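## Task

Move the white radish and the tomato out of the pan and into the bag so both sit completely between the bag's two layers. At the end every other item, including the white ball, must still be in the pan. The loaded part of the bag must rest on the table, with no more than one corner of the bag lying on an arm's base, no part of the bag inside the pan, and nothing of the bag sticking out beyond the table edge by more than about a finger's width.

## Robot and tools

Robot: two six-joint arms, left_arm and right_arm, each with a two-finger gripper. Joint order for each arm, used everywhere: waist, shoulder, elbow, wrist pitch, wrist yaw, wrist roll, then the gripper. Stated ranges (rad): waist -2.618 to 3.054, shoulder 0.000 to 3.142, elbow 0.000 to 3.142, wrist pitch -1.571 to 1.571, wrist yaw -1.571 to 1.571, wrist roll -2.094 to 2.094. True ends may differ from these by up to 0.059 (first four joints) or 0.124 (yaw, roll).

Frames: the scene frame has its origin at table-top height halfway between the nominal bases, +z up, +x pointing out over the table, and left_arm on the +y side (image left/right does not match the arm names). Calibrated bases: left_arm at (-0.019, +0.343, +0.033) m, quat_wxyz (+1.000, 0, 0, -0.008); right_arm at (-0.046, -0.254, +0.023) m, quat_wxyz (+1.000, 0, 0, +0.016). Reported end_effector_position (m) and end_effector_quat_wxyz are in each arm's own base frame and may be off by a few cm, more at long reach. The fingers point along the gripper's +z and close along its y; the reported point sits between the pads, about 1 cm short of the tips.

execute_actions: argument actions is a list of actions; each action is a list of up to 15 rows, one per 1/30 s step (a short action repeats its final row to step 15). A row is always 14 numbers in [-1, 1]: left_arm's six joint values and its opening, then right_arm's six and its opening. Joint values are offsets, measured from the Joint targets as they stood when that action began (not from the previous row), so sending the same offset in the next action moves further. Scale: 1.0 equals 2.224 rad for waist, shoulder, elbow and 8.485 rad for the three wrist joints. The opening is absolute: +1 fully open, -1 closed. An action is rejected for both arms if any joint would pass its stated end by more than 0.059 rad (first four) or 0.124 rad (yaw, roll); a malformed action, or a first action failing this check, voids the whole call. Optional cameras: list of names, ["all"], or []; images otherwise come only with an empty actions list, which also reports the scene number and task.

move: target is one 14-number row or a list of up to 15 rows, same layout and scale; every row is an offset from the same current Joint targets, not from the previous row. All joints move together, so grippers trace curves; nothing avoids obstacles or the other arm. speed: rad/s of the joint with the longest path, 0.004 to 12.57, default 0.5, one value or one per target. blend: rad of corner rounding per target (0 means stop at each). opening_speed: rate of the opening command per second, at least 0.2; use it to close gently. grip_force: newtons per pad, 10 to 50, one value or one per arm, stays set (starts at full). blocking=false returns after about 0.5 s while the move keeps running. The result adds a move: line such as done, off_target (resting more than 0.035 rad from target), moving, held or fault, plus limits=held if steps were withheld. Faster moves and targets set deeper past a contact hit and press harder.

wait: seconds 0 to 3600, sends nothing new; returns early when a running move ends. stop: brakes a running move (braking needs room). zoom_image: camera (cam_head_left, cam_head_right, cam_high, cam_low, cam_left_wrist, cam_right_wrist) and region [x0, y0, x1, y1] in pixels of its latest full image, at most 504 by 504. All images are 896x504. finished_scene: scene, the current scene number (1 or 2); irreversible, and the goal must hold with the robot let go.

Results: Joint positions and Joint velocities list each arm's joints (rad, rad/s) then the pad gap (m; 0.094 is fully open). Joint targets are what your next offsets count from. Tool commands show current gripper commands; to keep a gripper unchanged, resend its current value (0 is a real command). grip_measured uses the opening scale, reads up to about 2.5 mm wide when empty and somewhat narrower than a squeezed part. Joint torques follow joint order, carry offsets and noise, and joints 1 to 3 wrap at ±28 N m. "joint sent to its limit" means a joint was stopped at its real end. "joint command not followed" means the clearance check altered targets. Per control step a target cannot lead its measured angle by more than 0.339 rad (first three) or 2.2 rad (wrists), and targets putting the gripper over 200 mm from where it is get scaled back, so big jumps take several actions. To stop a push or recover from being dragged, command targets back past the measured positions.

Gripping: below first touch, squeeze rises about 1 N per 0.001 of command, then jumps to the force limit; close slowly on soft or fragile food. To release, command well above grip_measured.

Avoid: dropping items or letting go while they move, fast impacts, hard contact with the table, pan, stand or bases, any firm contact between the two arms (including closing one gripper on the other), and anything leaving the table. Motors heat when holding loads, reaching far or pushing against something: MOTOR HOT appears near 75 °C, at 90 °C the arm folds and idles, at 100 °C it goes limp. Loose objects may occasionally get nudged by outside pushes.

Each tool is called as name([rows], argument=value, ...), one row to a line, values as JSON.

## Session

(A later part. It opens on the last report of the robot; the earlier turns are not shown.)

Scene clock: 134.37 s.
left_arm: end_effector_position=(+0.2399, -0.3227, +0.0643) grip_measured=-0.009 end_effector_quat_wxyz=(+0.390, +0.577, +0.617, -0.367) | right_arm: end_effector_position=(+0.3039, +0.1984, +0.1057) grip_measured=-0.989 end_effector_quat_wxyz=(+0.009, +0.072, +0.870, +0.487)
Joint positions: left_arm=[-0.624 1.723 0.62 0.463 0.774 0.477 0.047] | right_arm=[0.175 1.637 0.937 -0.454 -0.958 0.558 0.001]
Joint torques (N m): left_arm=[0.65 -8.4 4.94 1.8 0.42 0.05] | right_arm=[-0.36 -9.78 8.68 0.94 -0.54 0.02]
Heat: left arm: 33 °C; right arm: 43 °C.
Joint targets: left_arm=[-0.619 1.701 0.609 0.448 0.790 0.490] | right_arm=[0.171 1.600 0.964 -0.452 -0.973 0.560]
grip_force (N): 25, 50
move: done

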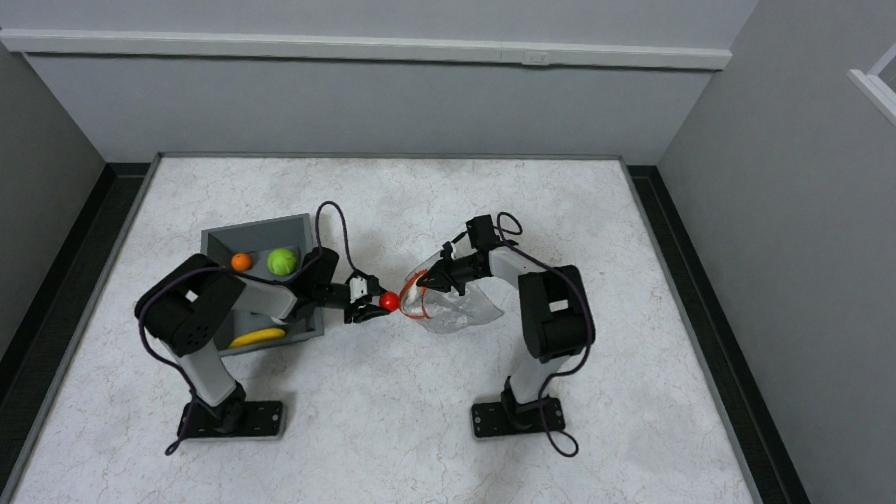

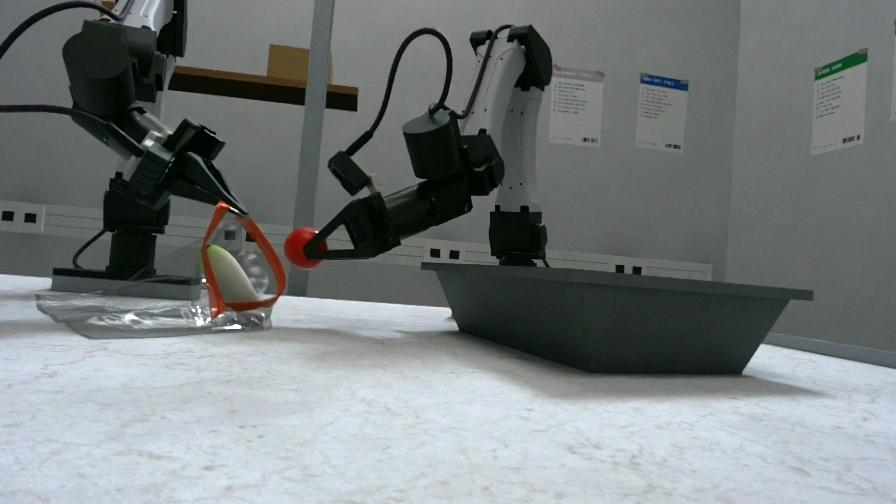

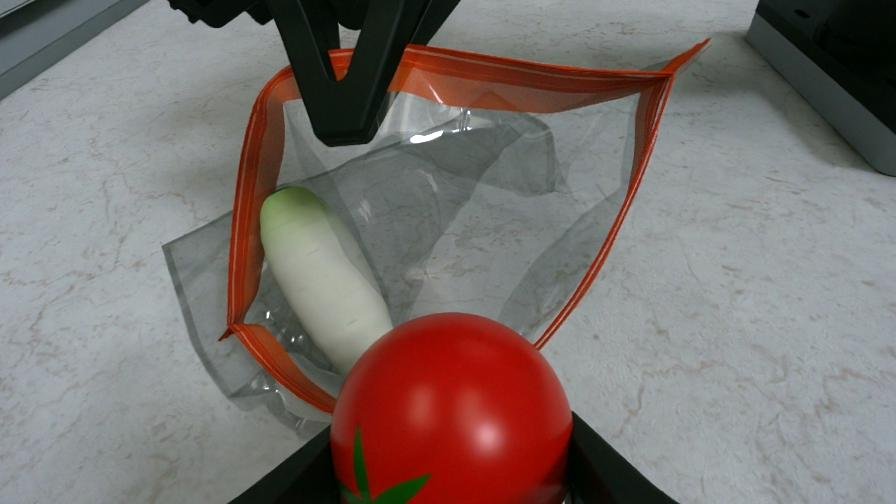

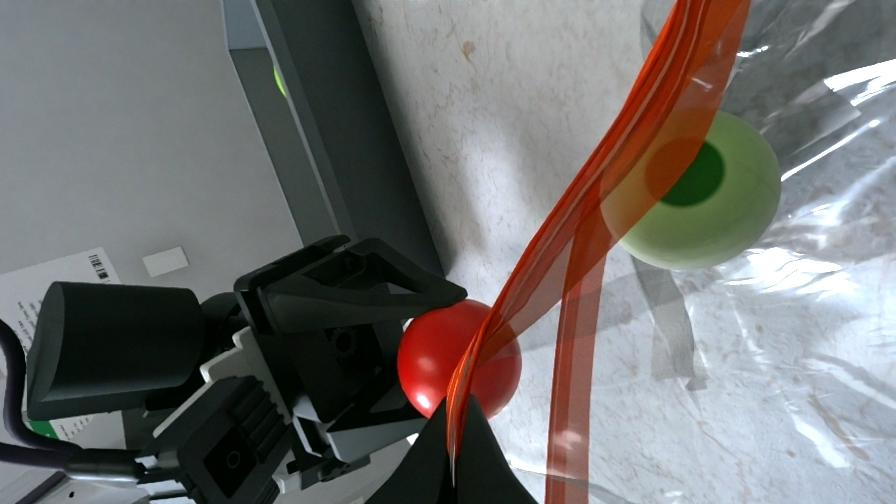

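move(target=[-0.0446,0.0853,0.0656,0.0114,-0.0096,-0.0092,-0.15,0,0,0,0,0,0,-1], speed=0.2, cameras=["cam_head_left","cam_low","cam_left_wrist","cam_right_wrist"])

zoom_image(camera="cam_head_left", region=[330, 220, 490, 360])

zoom_image(camera="cam_low", region=[180, 150, 380, 350])

Scene clock: 138.13 s.
left_arm: end_effector_position=(+0.2455, -0.3648, +0.0524) grip_measured=-0.009 end_effector_quat_wxyz=(+0.386, +0.585, +0.608, -0.373) | right_arm: end_effector_position=(+0.3039, +0.1984, +0.1057) grip_measured=-0.989 end_effector_quat_wxyz=(+0.009, +0.072, +0.870, +0.487)
Joint positions: left_arm=[-0.713 1.874 0.736 0.537 0.725 0.425 0.047] | right_arm=[0.175 1.637 0.937 -0.454 -0.958 0.558 0.001]
Joint torques (N m): left_arm=[-0.23 -6.61 7.77 2.1 0.1 -0.19] | right_arm=[-0.38 -9.78 8.69 0.93 -0.54 0.02]
Heat: left arm: 33 °C; right arm: 43 °C.
Joint targets: left_arm=[-0.718 1.891 0.755 0.544 0.708 0.412] | right_arm=[0.171 1.600 0.964 -0.452 -0.973 0.560]
grip_force (N): 25, 50
move: done

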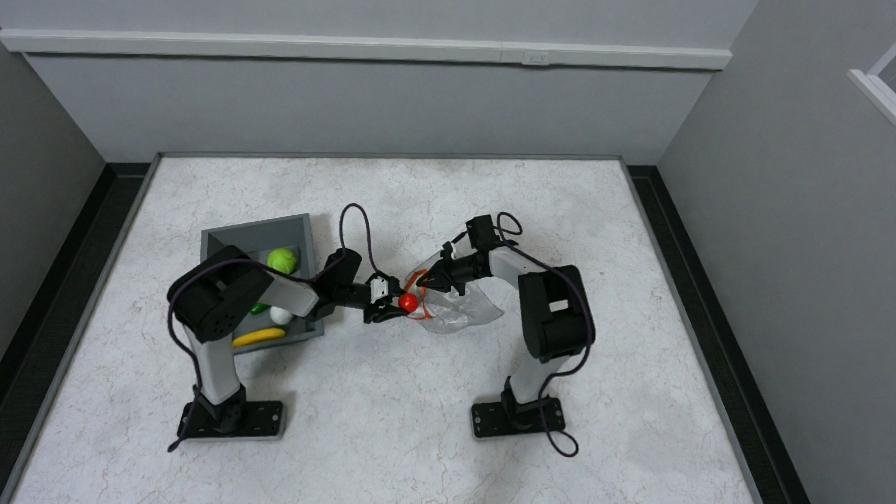

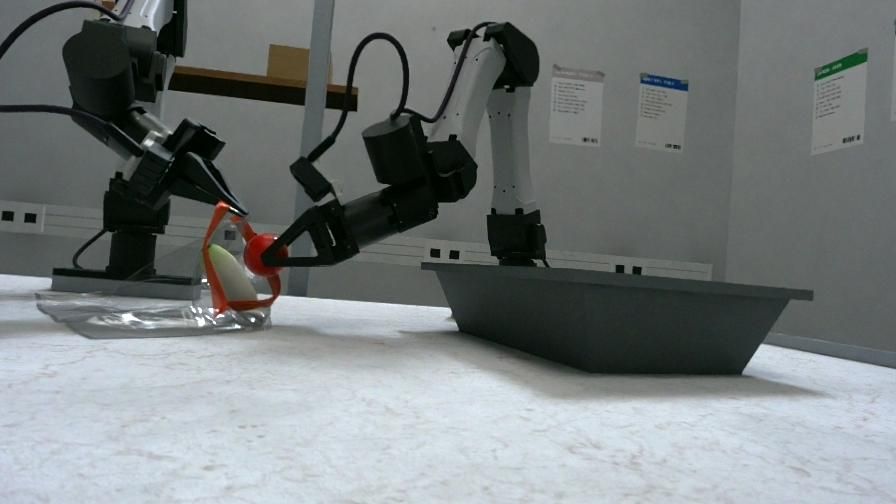

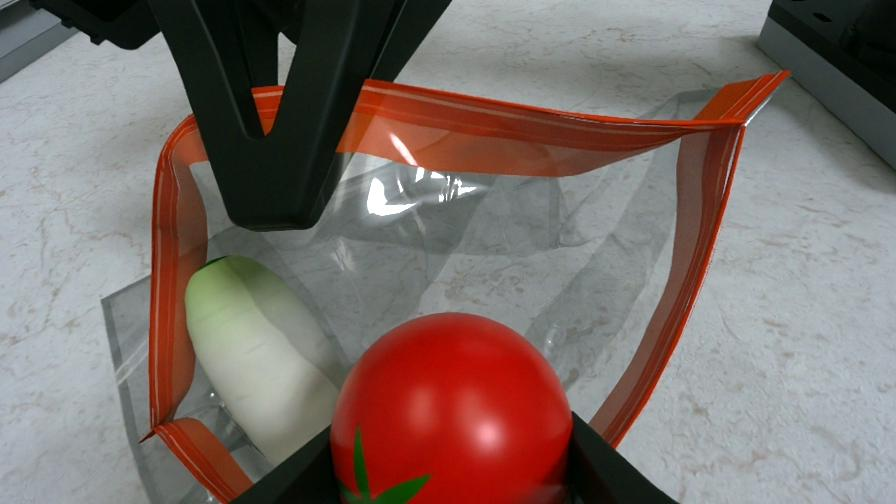

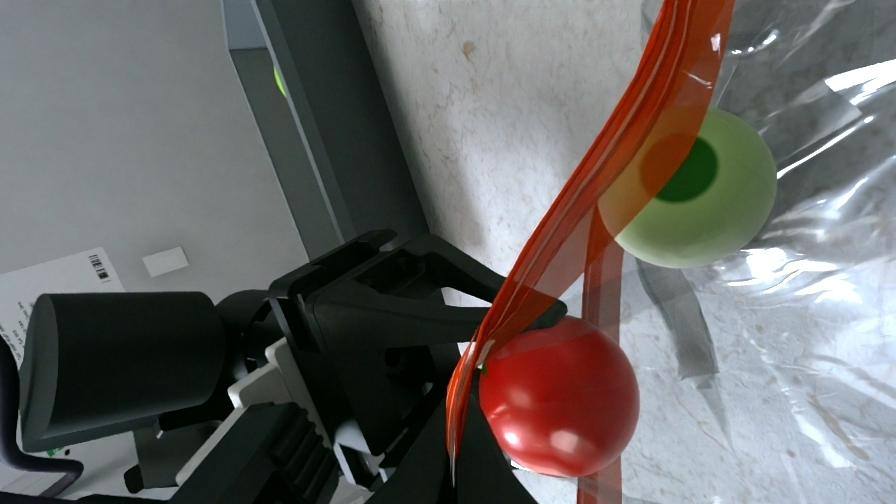

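Scaled by 3.150 from the camera's image (finer frame: 1280x720).

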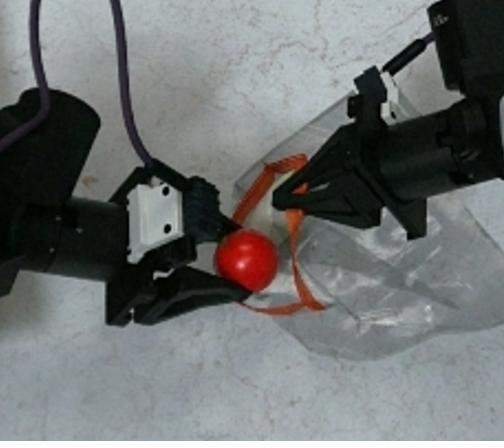

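Scaled by 2.520 from the camera's image (finer frame: 1280x720).

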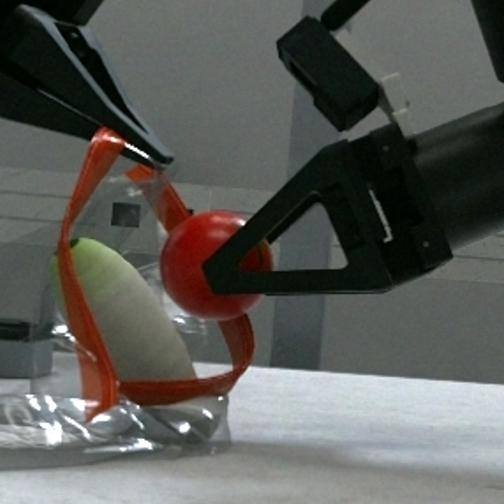

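move(target=[-0.0416,0.1102,0.0648,0.0166,-0.0091,-0.0075,-0.15,0,0,0,0,0,0,-1], speed=0.2, cameras=["cam_head_left","cam_low","cam_left_wrist","cam_right_wrist"])

zoom_image(camera="cam_head_left", region=[330, 220, 490, 360])

zoom_image(camera="cam_low", region=[180, 150, 380, 350])

Scene clock: 140.13 s.
left_arm: end_effector_position=(+0.2535, -0.4148, +0.0148) grip_measured=-0.009 end_effector_quat_wxyz=(+0.387, +0.585, +0.607, -0.373) | right_arm: end_effector_position=(+0.3039, +0.1984, +0.1057) grip_measured=-0.989 end_effector_quat_wxyz=(+0.009, +0.072, +0.870, +0.487)
Joint positions: left_arm=[-0.804 2.116 0.88 0.678 0.648 0.361 0.047] | right_arm=[0.175 1.637 0.937 -0.454 -0.958 0.558 0.001]
Joint torques (N m): left_arm=[-0.28 -7.99 7.28 2.17 0.05 -0.16] | right_arm=[-0.36 -9.8 8.68 0.93 -0.54 0.02]
Heat: left arm: 33 °C; right arm: 43 °C.
Joint targets: left_arm=[-0.811 2.136 0.899 0.685 0.631 0.348] | right_arm=[0.171 1.600 0.964 -0.452 -0.973 0.560]
grip_force (N): 25, 50
move: done

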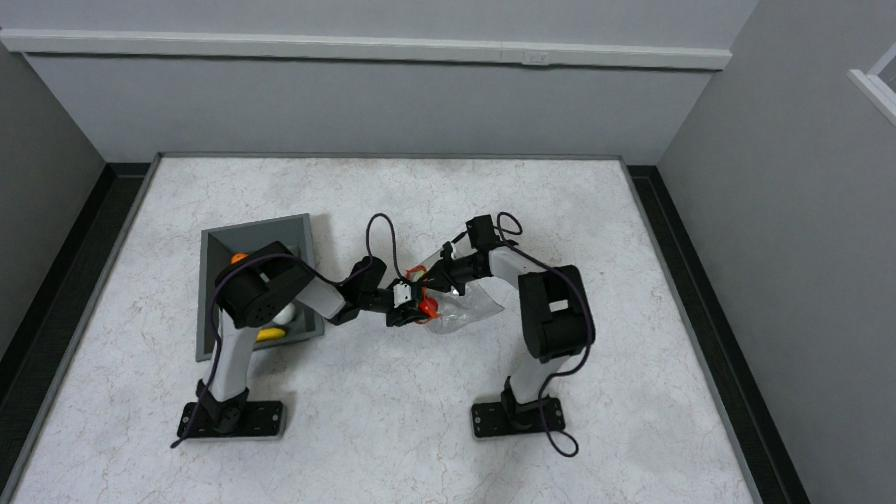

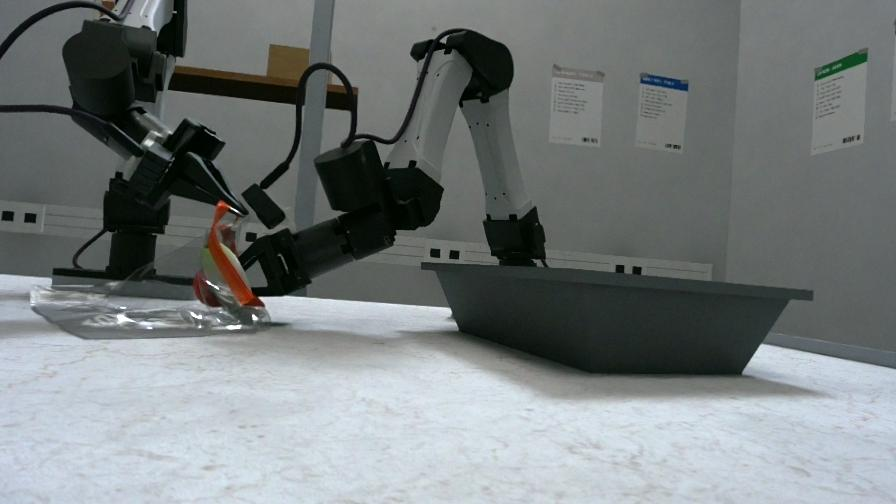

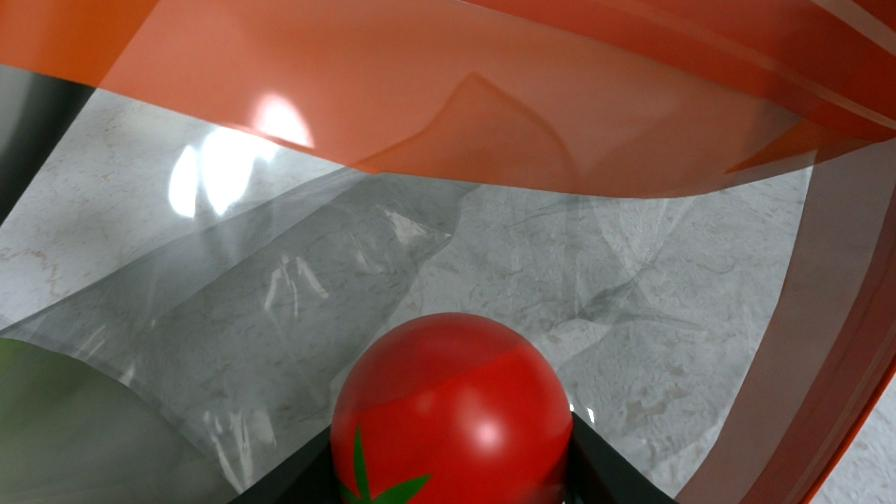

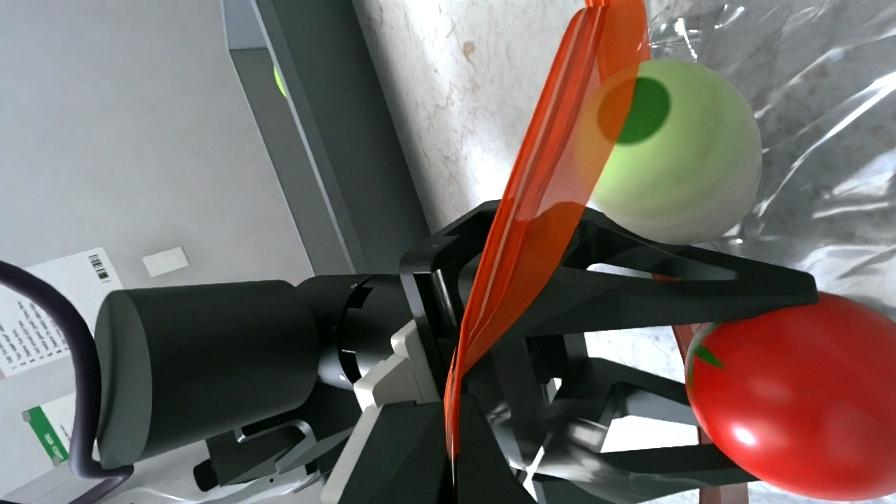

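Scaled by 3.150 from the camera's image (finer frame: 1280x720).

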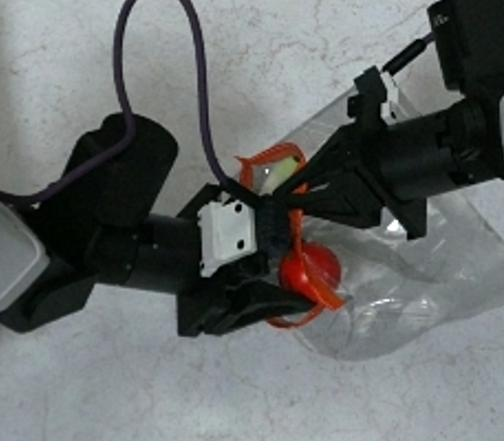

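Scaled by 2.520 from the camera's image (finer frame: 1280x720).

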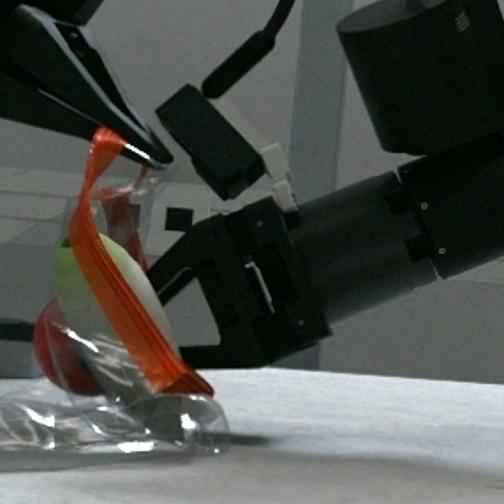

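move([
  [0,0.0202,0,0.0053,0,0,-0.15,0,0,0,0,0,0,-1],
  [0,0.0202,0,0.0053,0,0,0.35,0,0,0,0,0,0,-1],
], speed=0.15, opening_speed=0.4, cameras=["cam_head_left","cam_low","cam_left_wrist","cam_right_wrist"])

zoom_image(camera="cam_low", region=[180, 150, 380, 350])

Scene clock: 142.73 s.
left_arm: end_effector_position=(+0.2545, -0.4157, +0.0036) grip_measured=+0.348 end_effector_quat_wxyz=(+0.389, +0.585, +0.606, -0.373) | right_arm: end_effector_position=(+0.3039, +0.1984, +0.1057) grip_measured=-0.989 end_effector_quat_wxyz=(+0.009, +0.072, +0.870, +0.487)
Joint positions: left_arm=[-0.804 2.161 0.883 0.725 0.648 0.36 0.063] | right_arm=[0.175 1.637 0.937 -0.454 -0.958 0.558 0.001]
Joint torques (N m): left_arm=[-0.29 -8.14 6.8 2.18 0.07 -0.16] | right_arm=[-0.36 -9.78 8.68 0.93 -0.54 0.02]
Heat: left arm: 33 °C; right arm: 43 °C.
Joint targets: left_arm=[-0.811 2.181 0.899 0.730 0.631 0.349] | right_arm=[0.171 1.600 0.964 -0.452 -0.973 0.560]
grip_force (N): 25, 50
move: done

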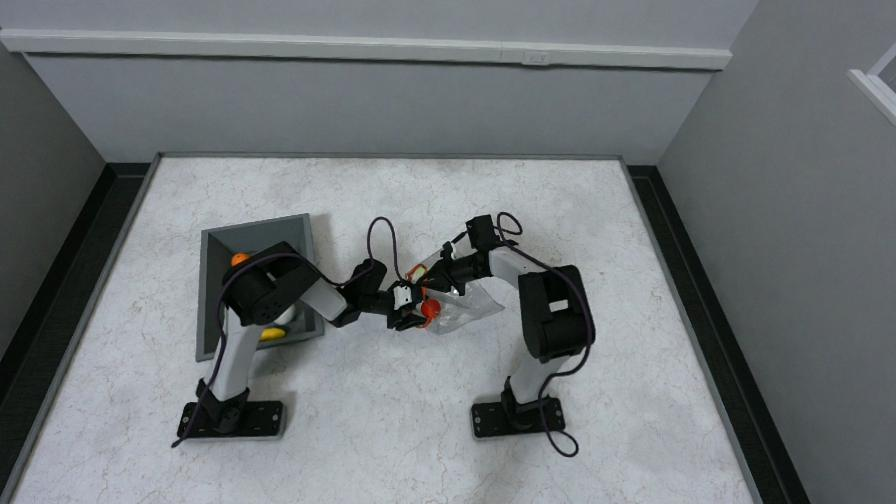

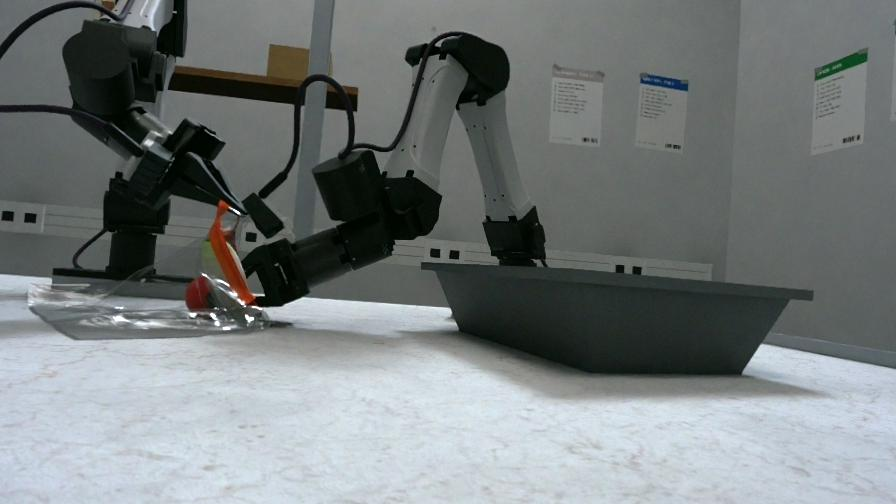

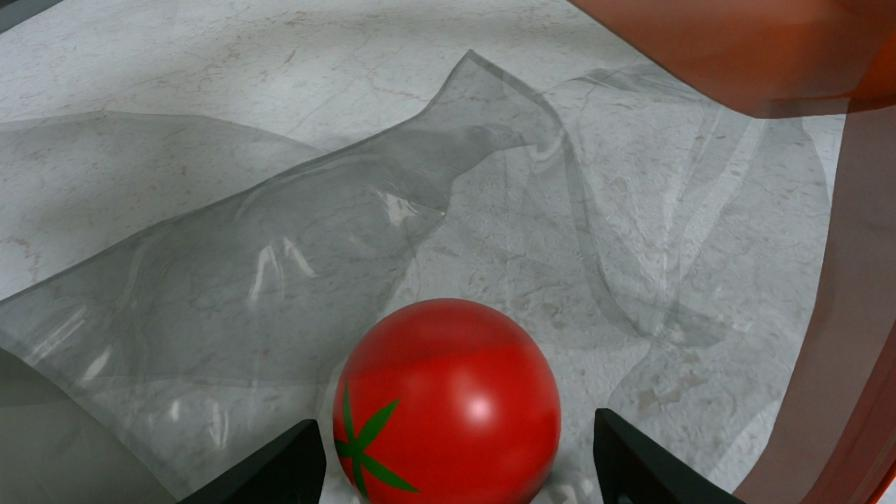

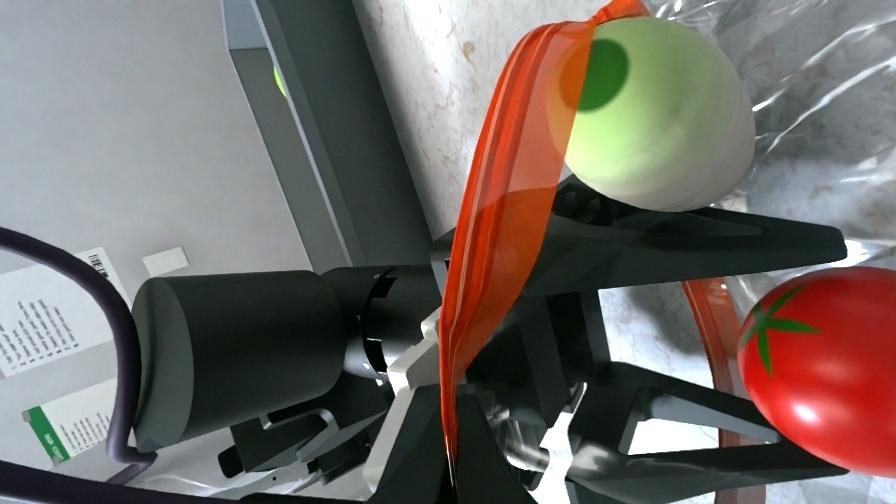

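Scaled by 2.520 from the camera's image (finer frame: 1280x720).

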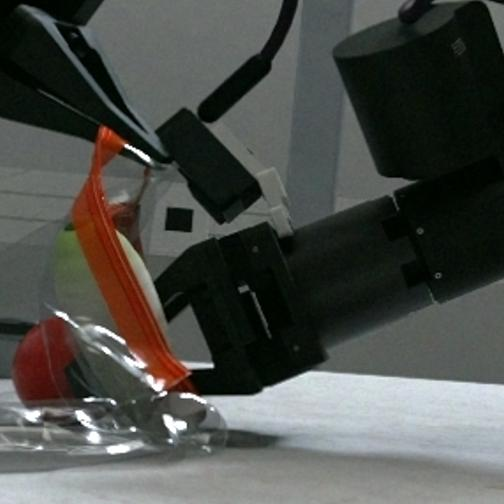

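move([
  [0.0418,-0.1304,-0.0647,-0.0219,0.0091,0.0074,0.35,0,0,0,0,0,0,-1],
  [0.0863,-0.2158,-0.1304,-0.0332,0.0187,0.0166,0.35,0,0,0,0,0,0,-1],
], speed=0.22, blend=[0.05,0], cameras=["cam_head_left","cam_low","cam_left_wrist","cam_right_wrist","cam_high"])

zoom_image(camera="cam_head_left", region=[330, 220, 530, 360])

zoom_image(camera="cam_low", region=[180, 150, 380, 350])

Scene clock: 145.90 s.
left_arm: end_effector_position=(+0.2400, -0.3228, +0.0646) grip_measured=+0.348 end_effector_quat_wxyz=(+0.390, +0.577, +0.616, -0.367) | right_arm: end_effector_position=(+0.3039, +0.1984, +0.1057) grip_measured=-0.989 end_effector_quat_wxyz=(+0.009, +0.072, +0.870, +0.487)
Joint positions: left_arm=[-0.624 1.723 0.62 0.465 0.774 0.477 0.063] | right_arm=[0.175 1.637 0.937 -0.454 -0.958 0.558 0.001]
Joint torques (N m): left_arm=[0.66 -8.42 4.93 1.78 0.4 0.06] | right_arm=[-0.34 -9.8 8.69 0.93 -0.54 0.02]
Heat: left arm: 33 °C; right arm: 43 °C.
Joint targets: left_arm=[-0.619 1.701 0.609 0.448 0.790 0.490] | right_arm=[0.171 1.600 0.964 -0.452 -0.973 0.560]
grip_force (N): 25, 50
move: done
Images, in order (width x height): cam_head_left 896x504, cam_high 896x504, cam_low 896x504, cam_left_wrist 896x504, cam_right_wrist 896x504.

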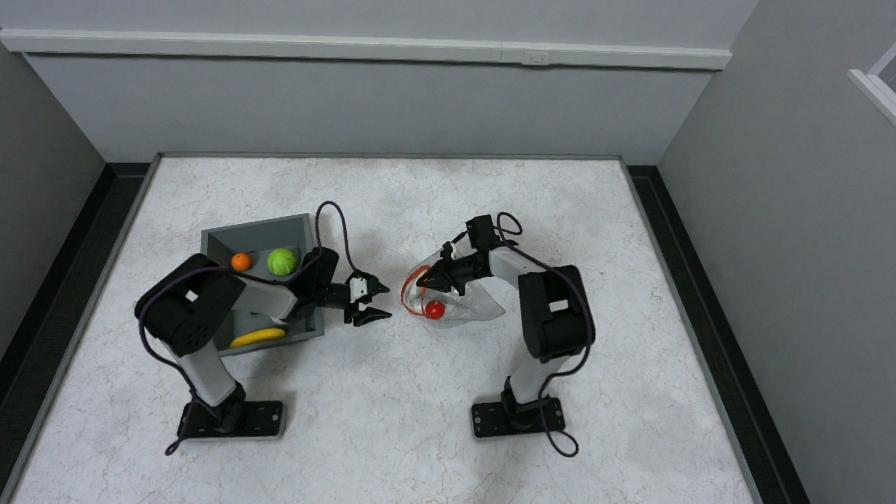

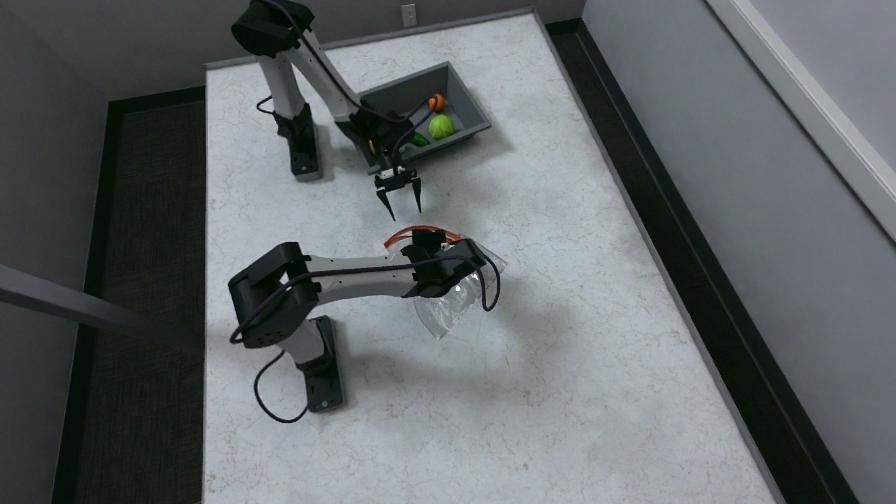

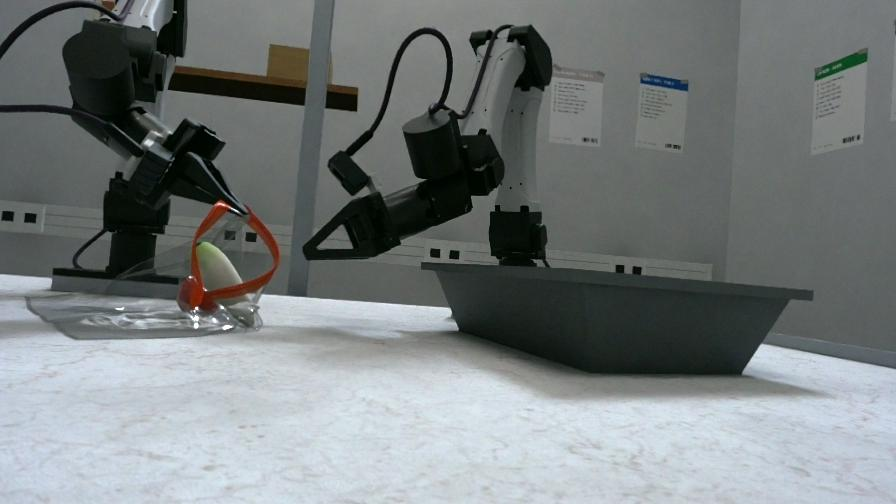

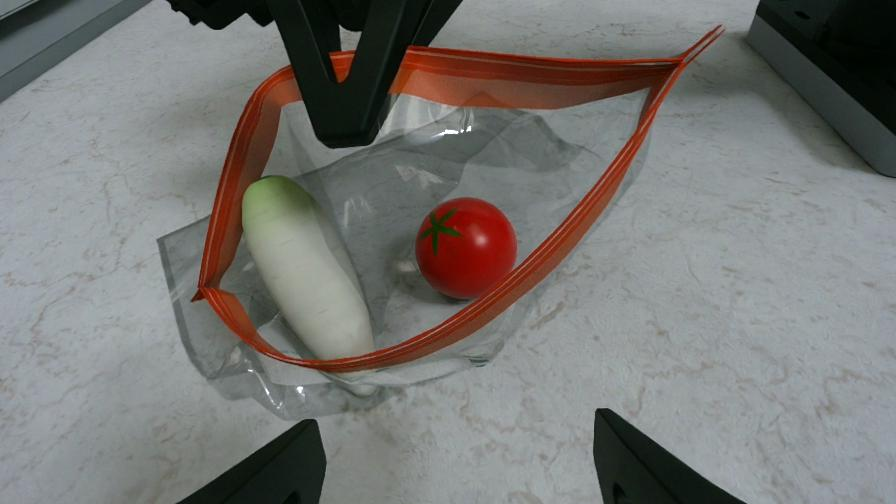

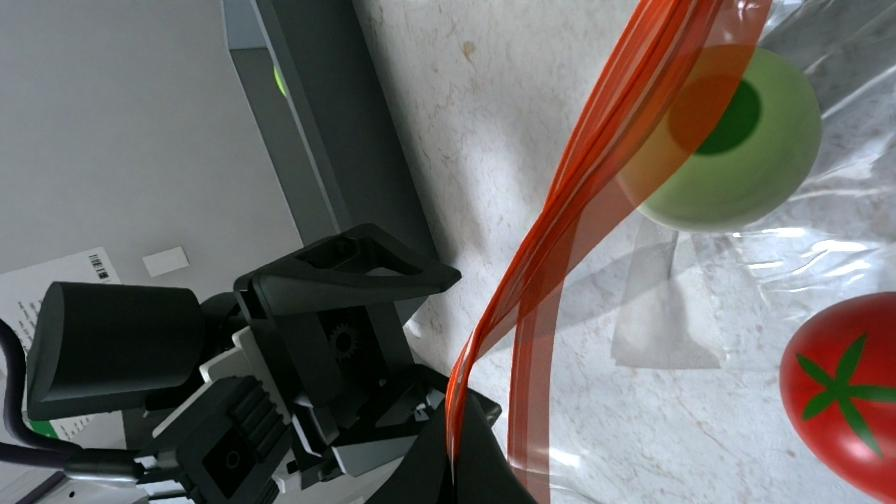

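Scaled by 2.520 from the camera's image (finer frame: 1280x720).

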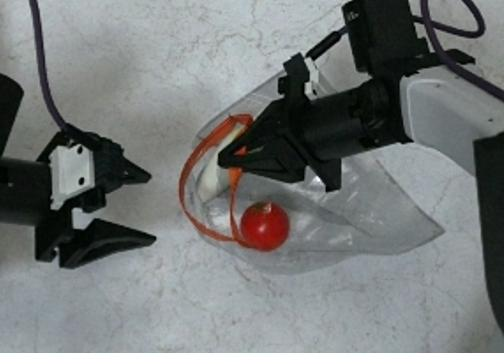

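Scaled by 2.520 from the camera's image (finer frame: 1280x720).

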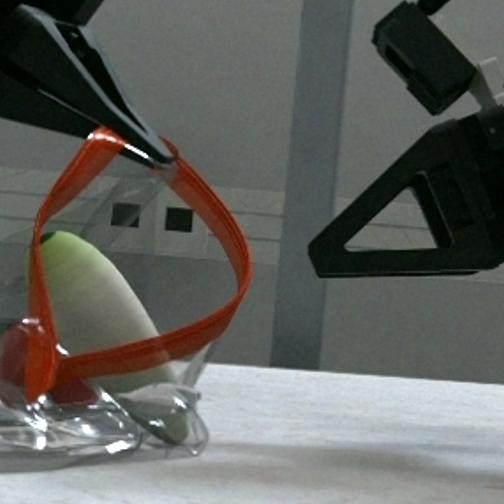

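move([
  [0.121,-0.0679,0.228,-0.094,-0.0047,0.013,0.35,0,0,0,0,0,0,-1],
  [0.121,-0.0679,0.228,-0.094,-0.0047,0.013,0.35,0,-0.0301,0.0598,-0.0249,0,0,-1],
], speed=[0.7,0.12], cameras=["cam_head_left","cam_low","cam_left_wrist","cam_right_wrist"])

zoom_image(camera="cam_head_left", region=[330, 220, 530, 360])

zoom_image(camera="cam_low", region=[180, 150, 380, 350])

Scene clock: 151.13 s.
left_arm: end_effector_position=(+0.3367, -0.2525, +0.1772) grip_measured=+0.348 end_effector_quat_wxyz=(+0.386, +0.514, +0.703, -0.304) | right_arm: end_effector_position=(+0.3024, +0.1981, +0.1527) grip_measured=-0.989 end_effector_quat_wxyz=(+0.006, +0.074, +0.871, +0.486)
Joint positions: left_arm=[-0.352 1.567 1.098 -0.334 0.767 0.587 0.063] | right_arm=[0.175 1.569 1.068 -0.662 -0.958 0.558 0.001]
Joint torques (N m): left_arm=[0.42 -8.24 9.72 1.59 0.16 0.06] | right_arm=[-0.36 -9.51 9.17 0.89 -0.54 0.02]
Heat: left arm: 33 °C; right arm: 44 °C.
Joint targets: left_arm=[-0.350 1.550 1.116 -0.349 0.750 0.600] | right_arm=[0.171 1.533 1.097 -0.663 -0.973 0.560]
grip_force (N): 25, 50
move: off_target (right_arm); right_arm: the shoulder is farthest, 0.036 rad from its target

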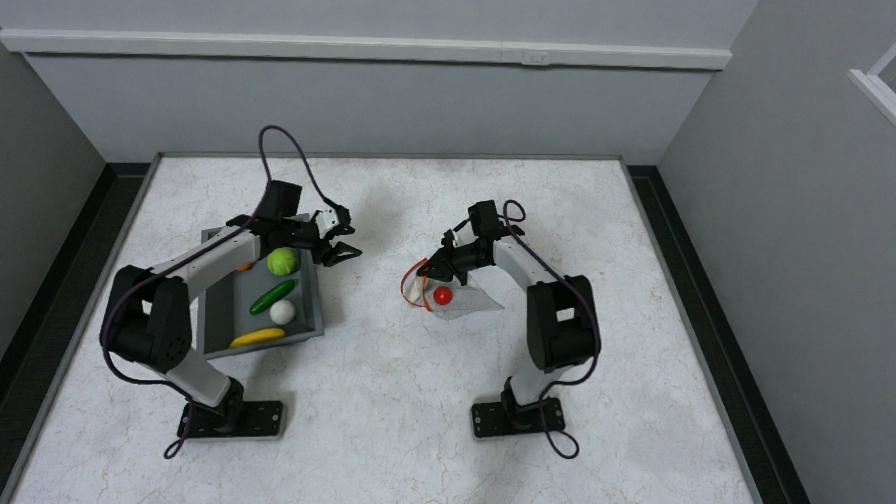

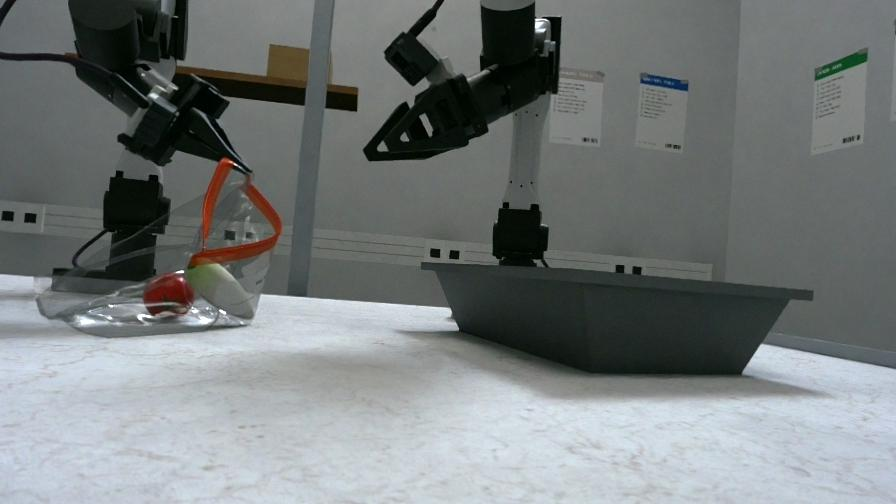

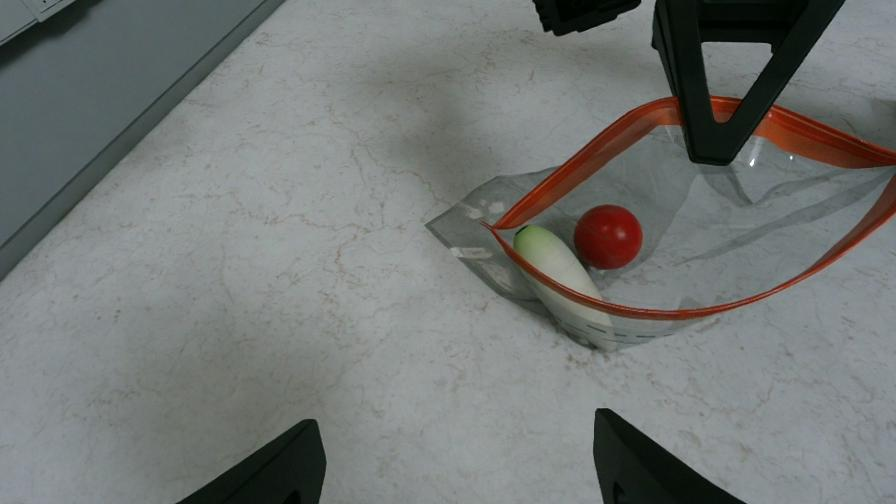

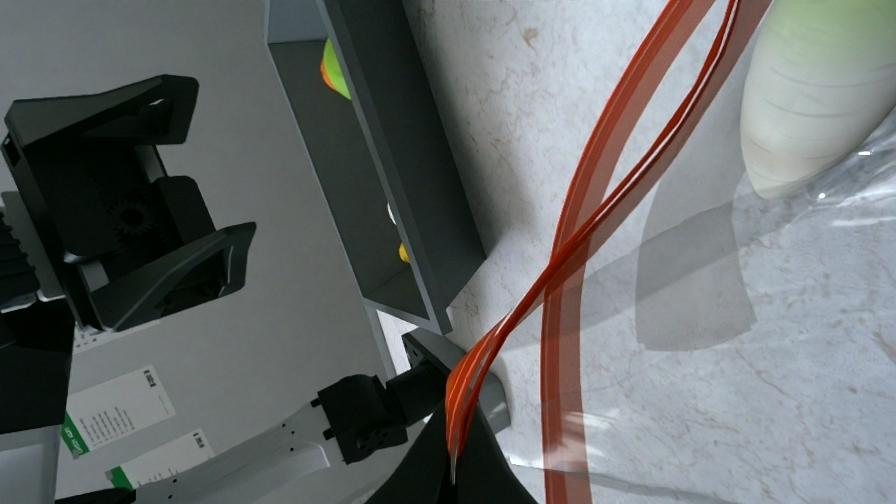

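Scaled by 2.520 from the camera's image (finer frame: 1280x720).

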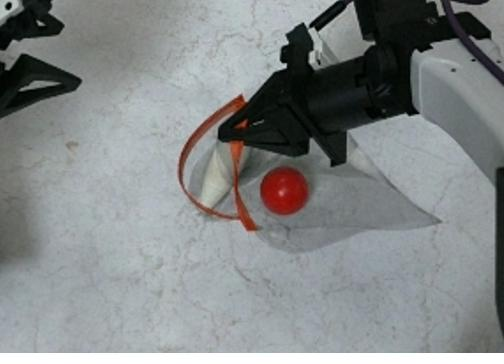

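Scaled by 2.520 from the camera's image (finer frame: 1280x720).

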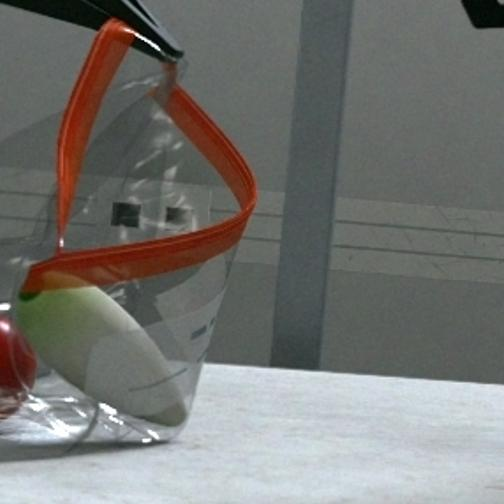

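move(target=[0.135,0,0,0,0,0,0.35,0,-0.0117,0.0611,-0.0192,0,0,-1], speed=0.3, cameras=["cam_head_left","cam_low","cam_right_wrist"])

zoom_image(camera="cam_low", region=[30, 100, 380, 350])

Scene clock: 154.03 s.
left_arm: end_effector_position=(+0.3968, -0.1406, +0.1768) grip_measured=+0.348 end_effector_quat_wxyz=(+0.427, +0.403, +0.773, -0.241) | right_arm: end_effector_position=(+0.3026, +0.1982, +0.1929) grip_measured=-0.989 end_effector_quat_wxyz=(+0.006, +0.074, +0.871, +0.486)
Joint positions: left_arm=[-0.051 1.567 1.098 -0.334 0.764 0.588 0.063] | right_arm=[0.175 1.542 1.204 -0.825 -0.958 0.558 0.001]
Joint torques (N m): left_arm=[0.34 -8.24 9.73 1.6 0.19 0.05] | right_arm=[-0.36 -9.29 9.33 0.88 -0.54 0.02]
Heat: left arm: 33 °C; right arm: 44 °C.
Joint targets: left_arm=[-0.049 1.550 1.116 -0.349 0.750 0.600] | right_arm=[0.171 1.508 1.233 -0.826 -0.973 0.560]
grip_force (N): 25, 50
move: done

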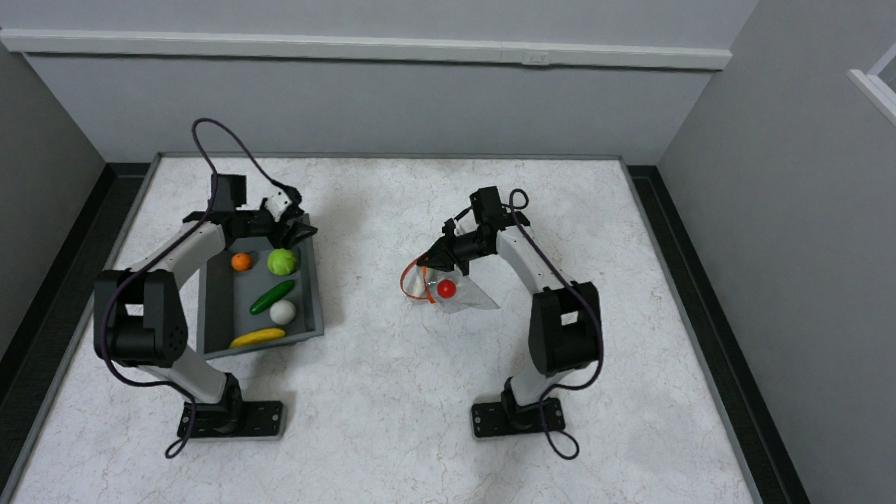

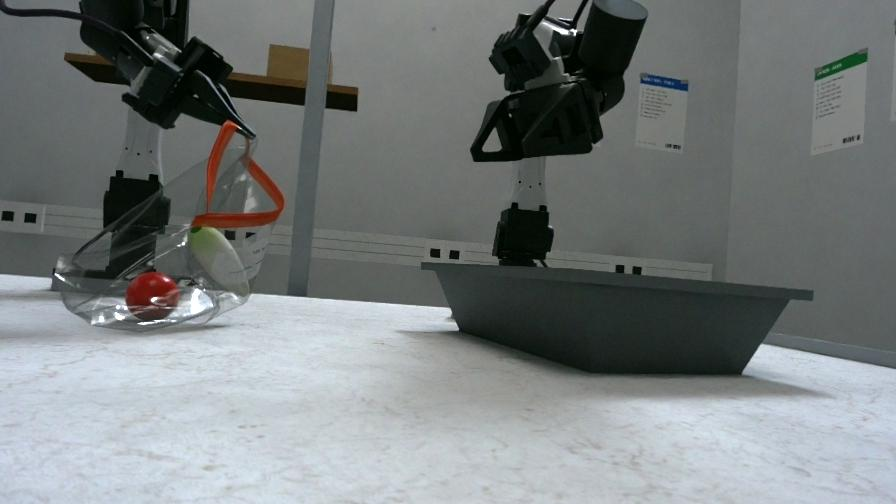

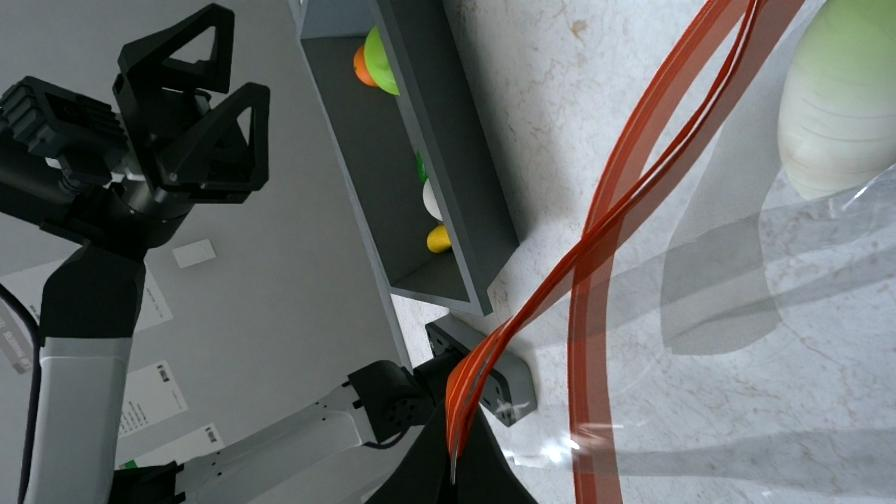

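Scaled by 1.440 from the camera's image (finer frame: 1280x720).

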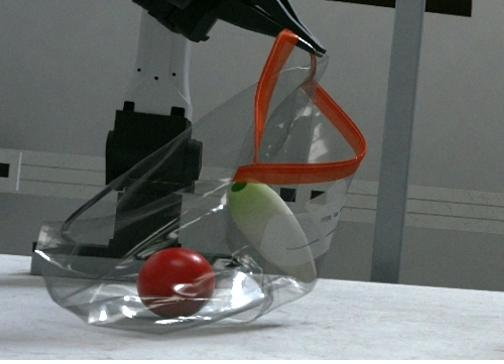

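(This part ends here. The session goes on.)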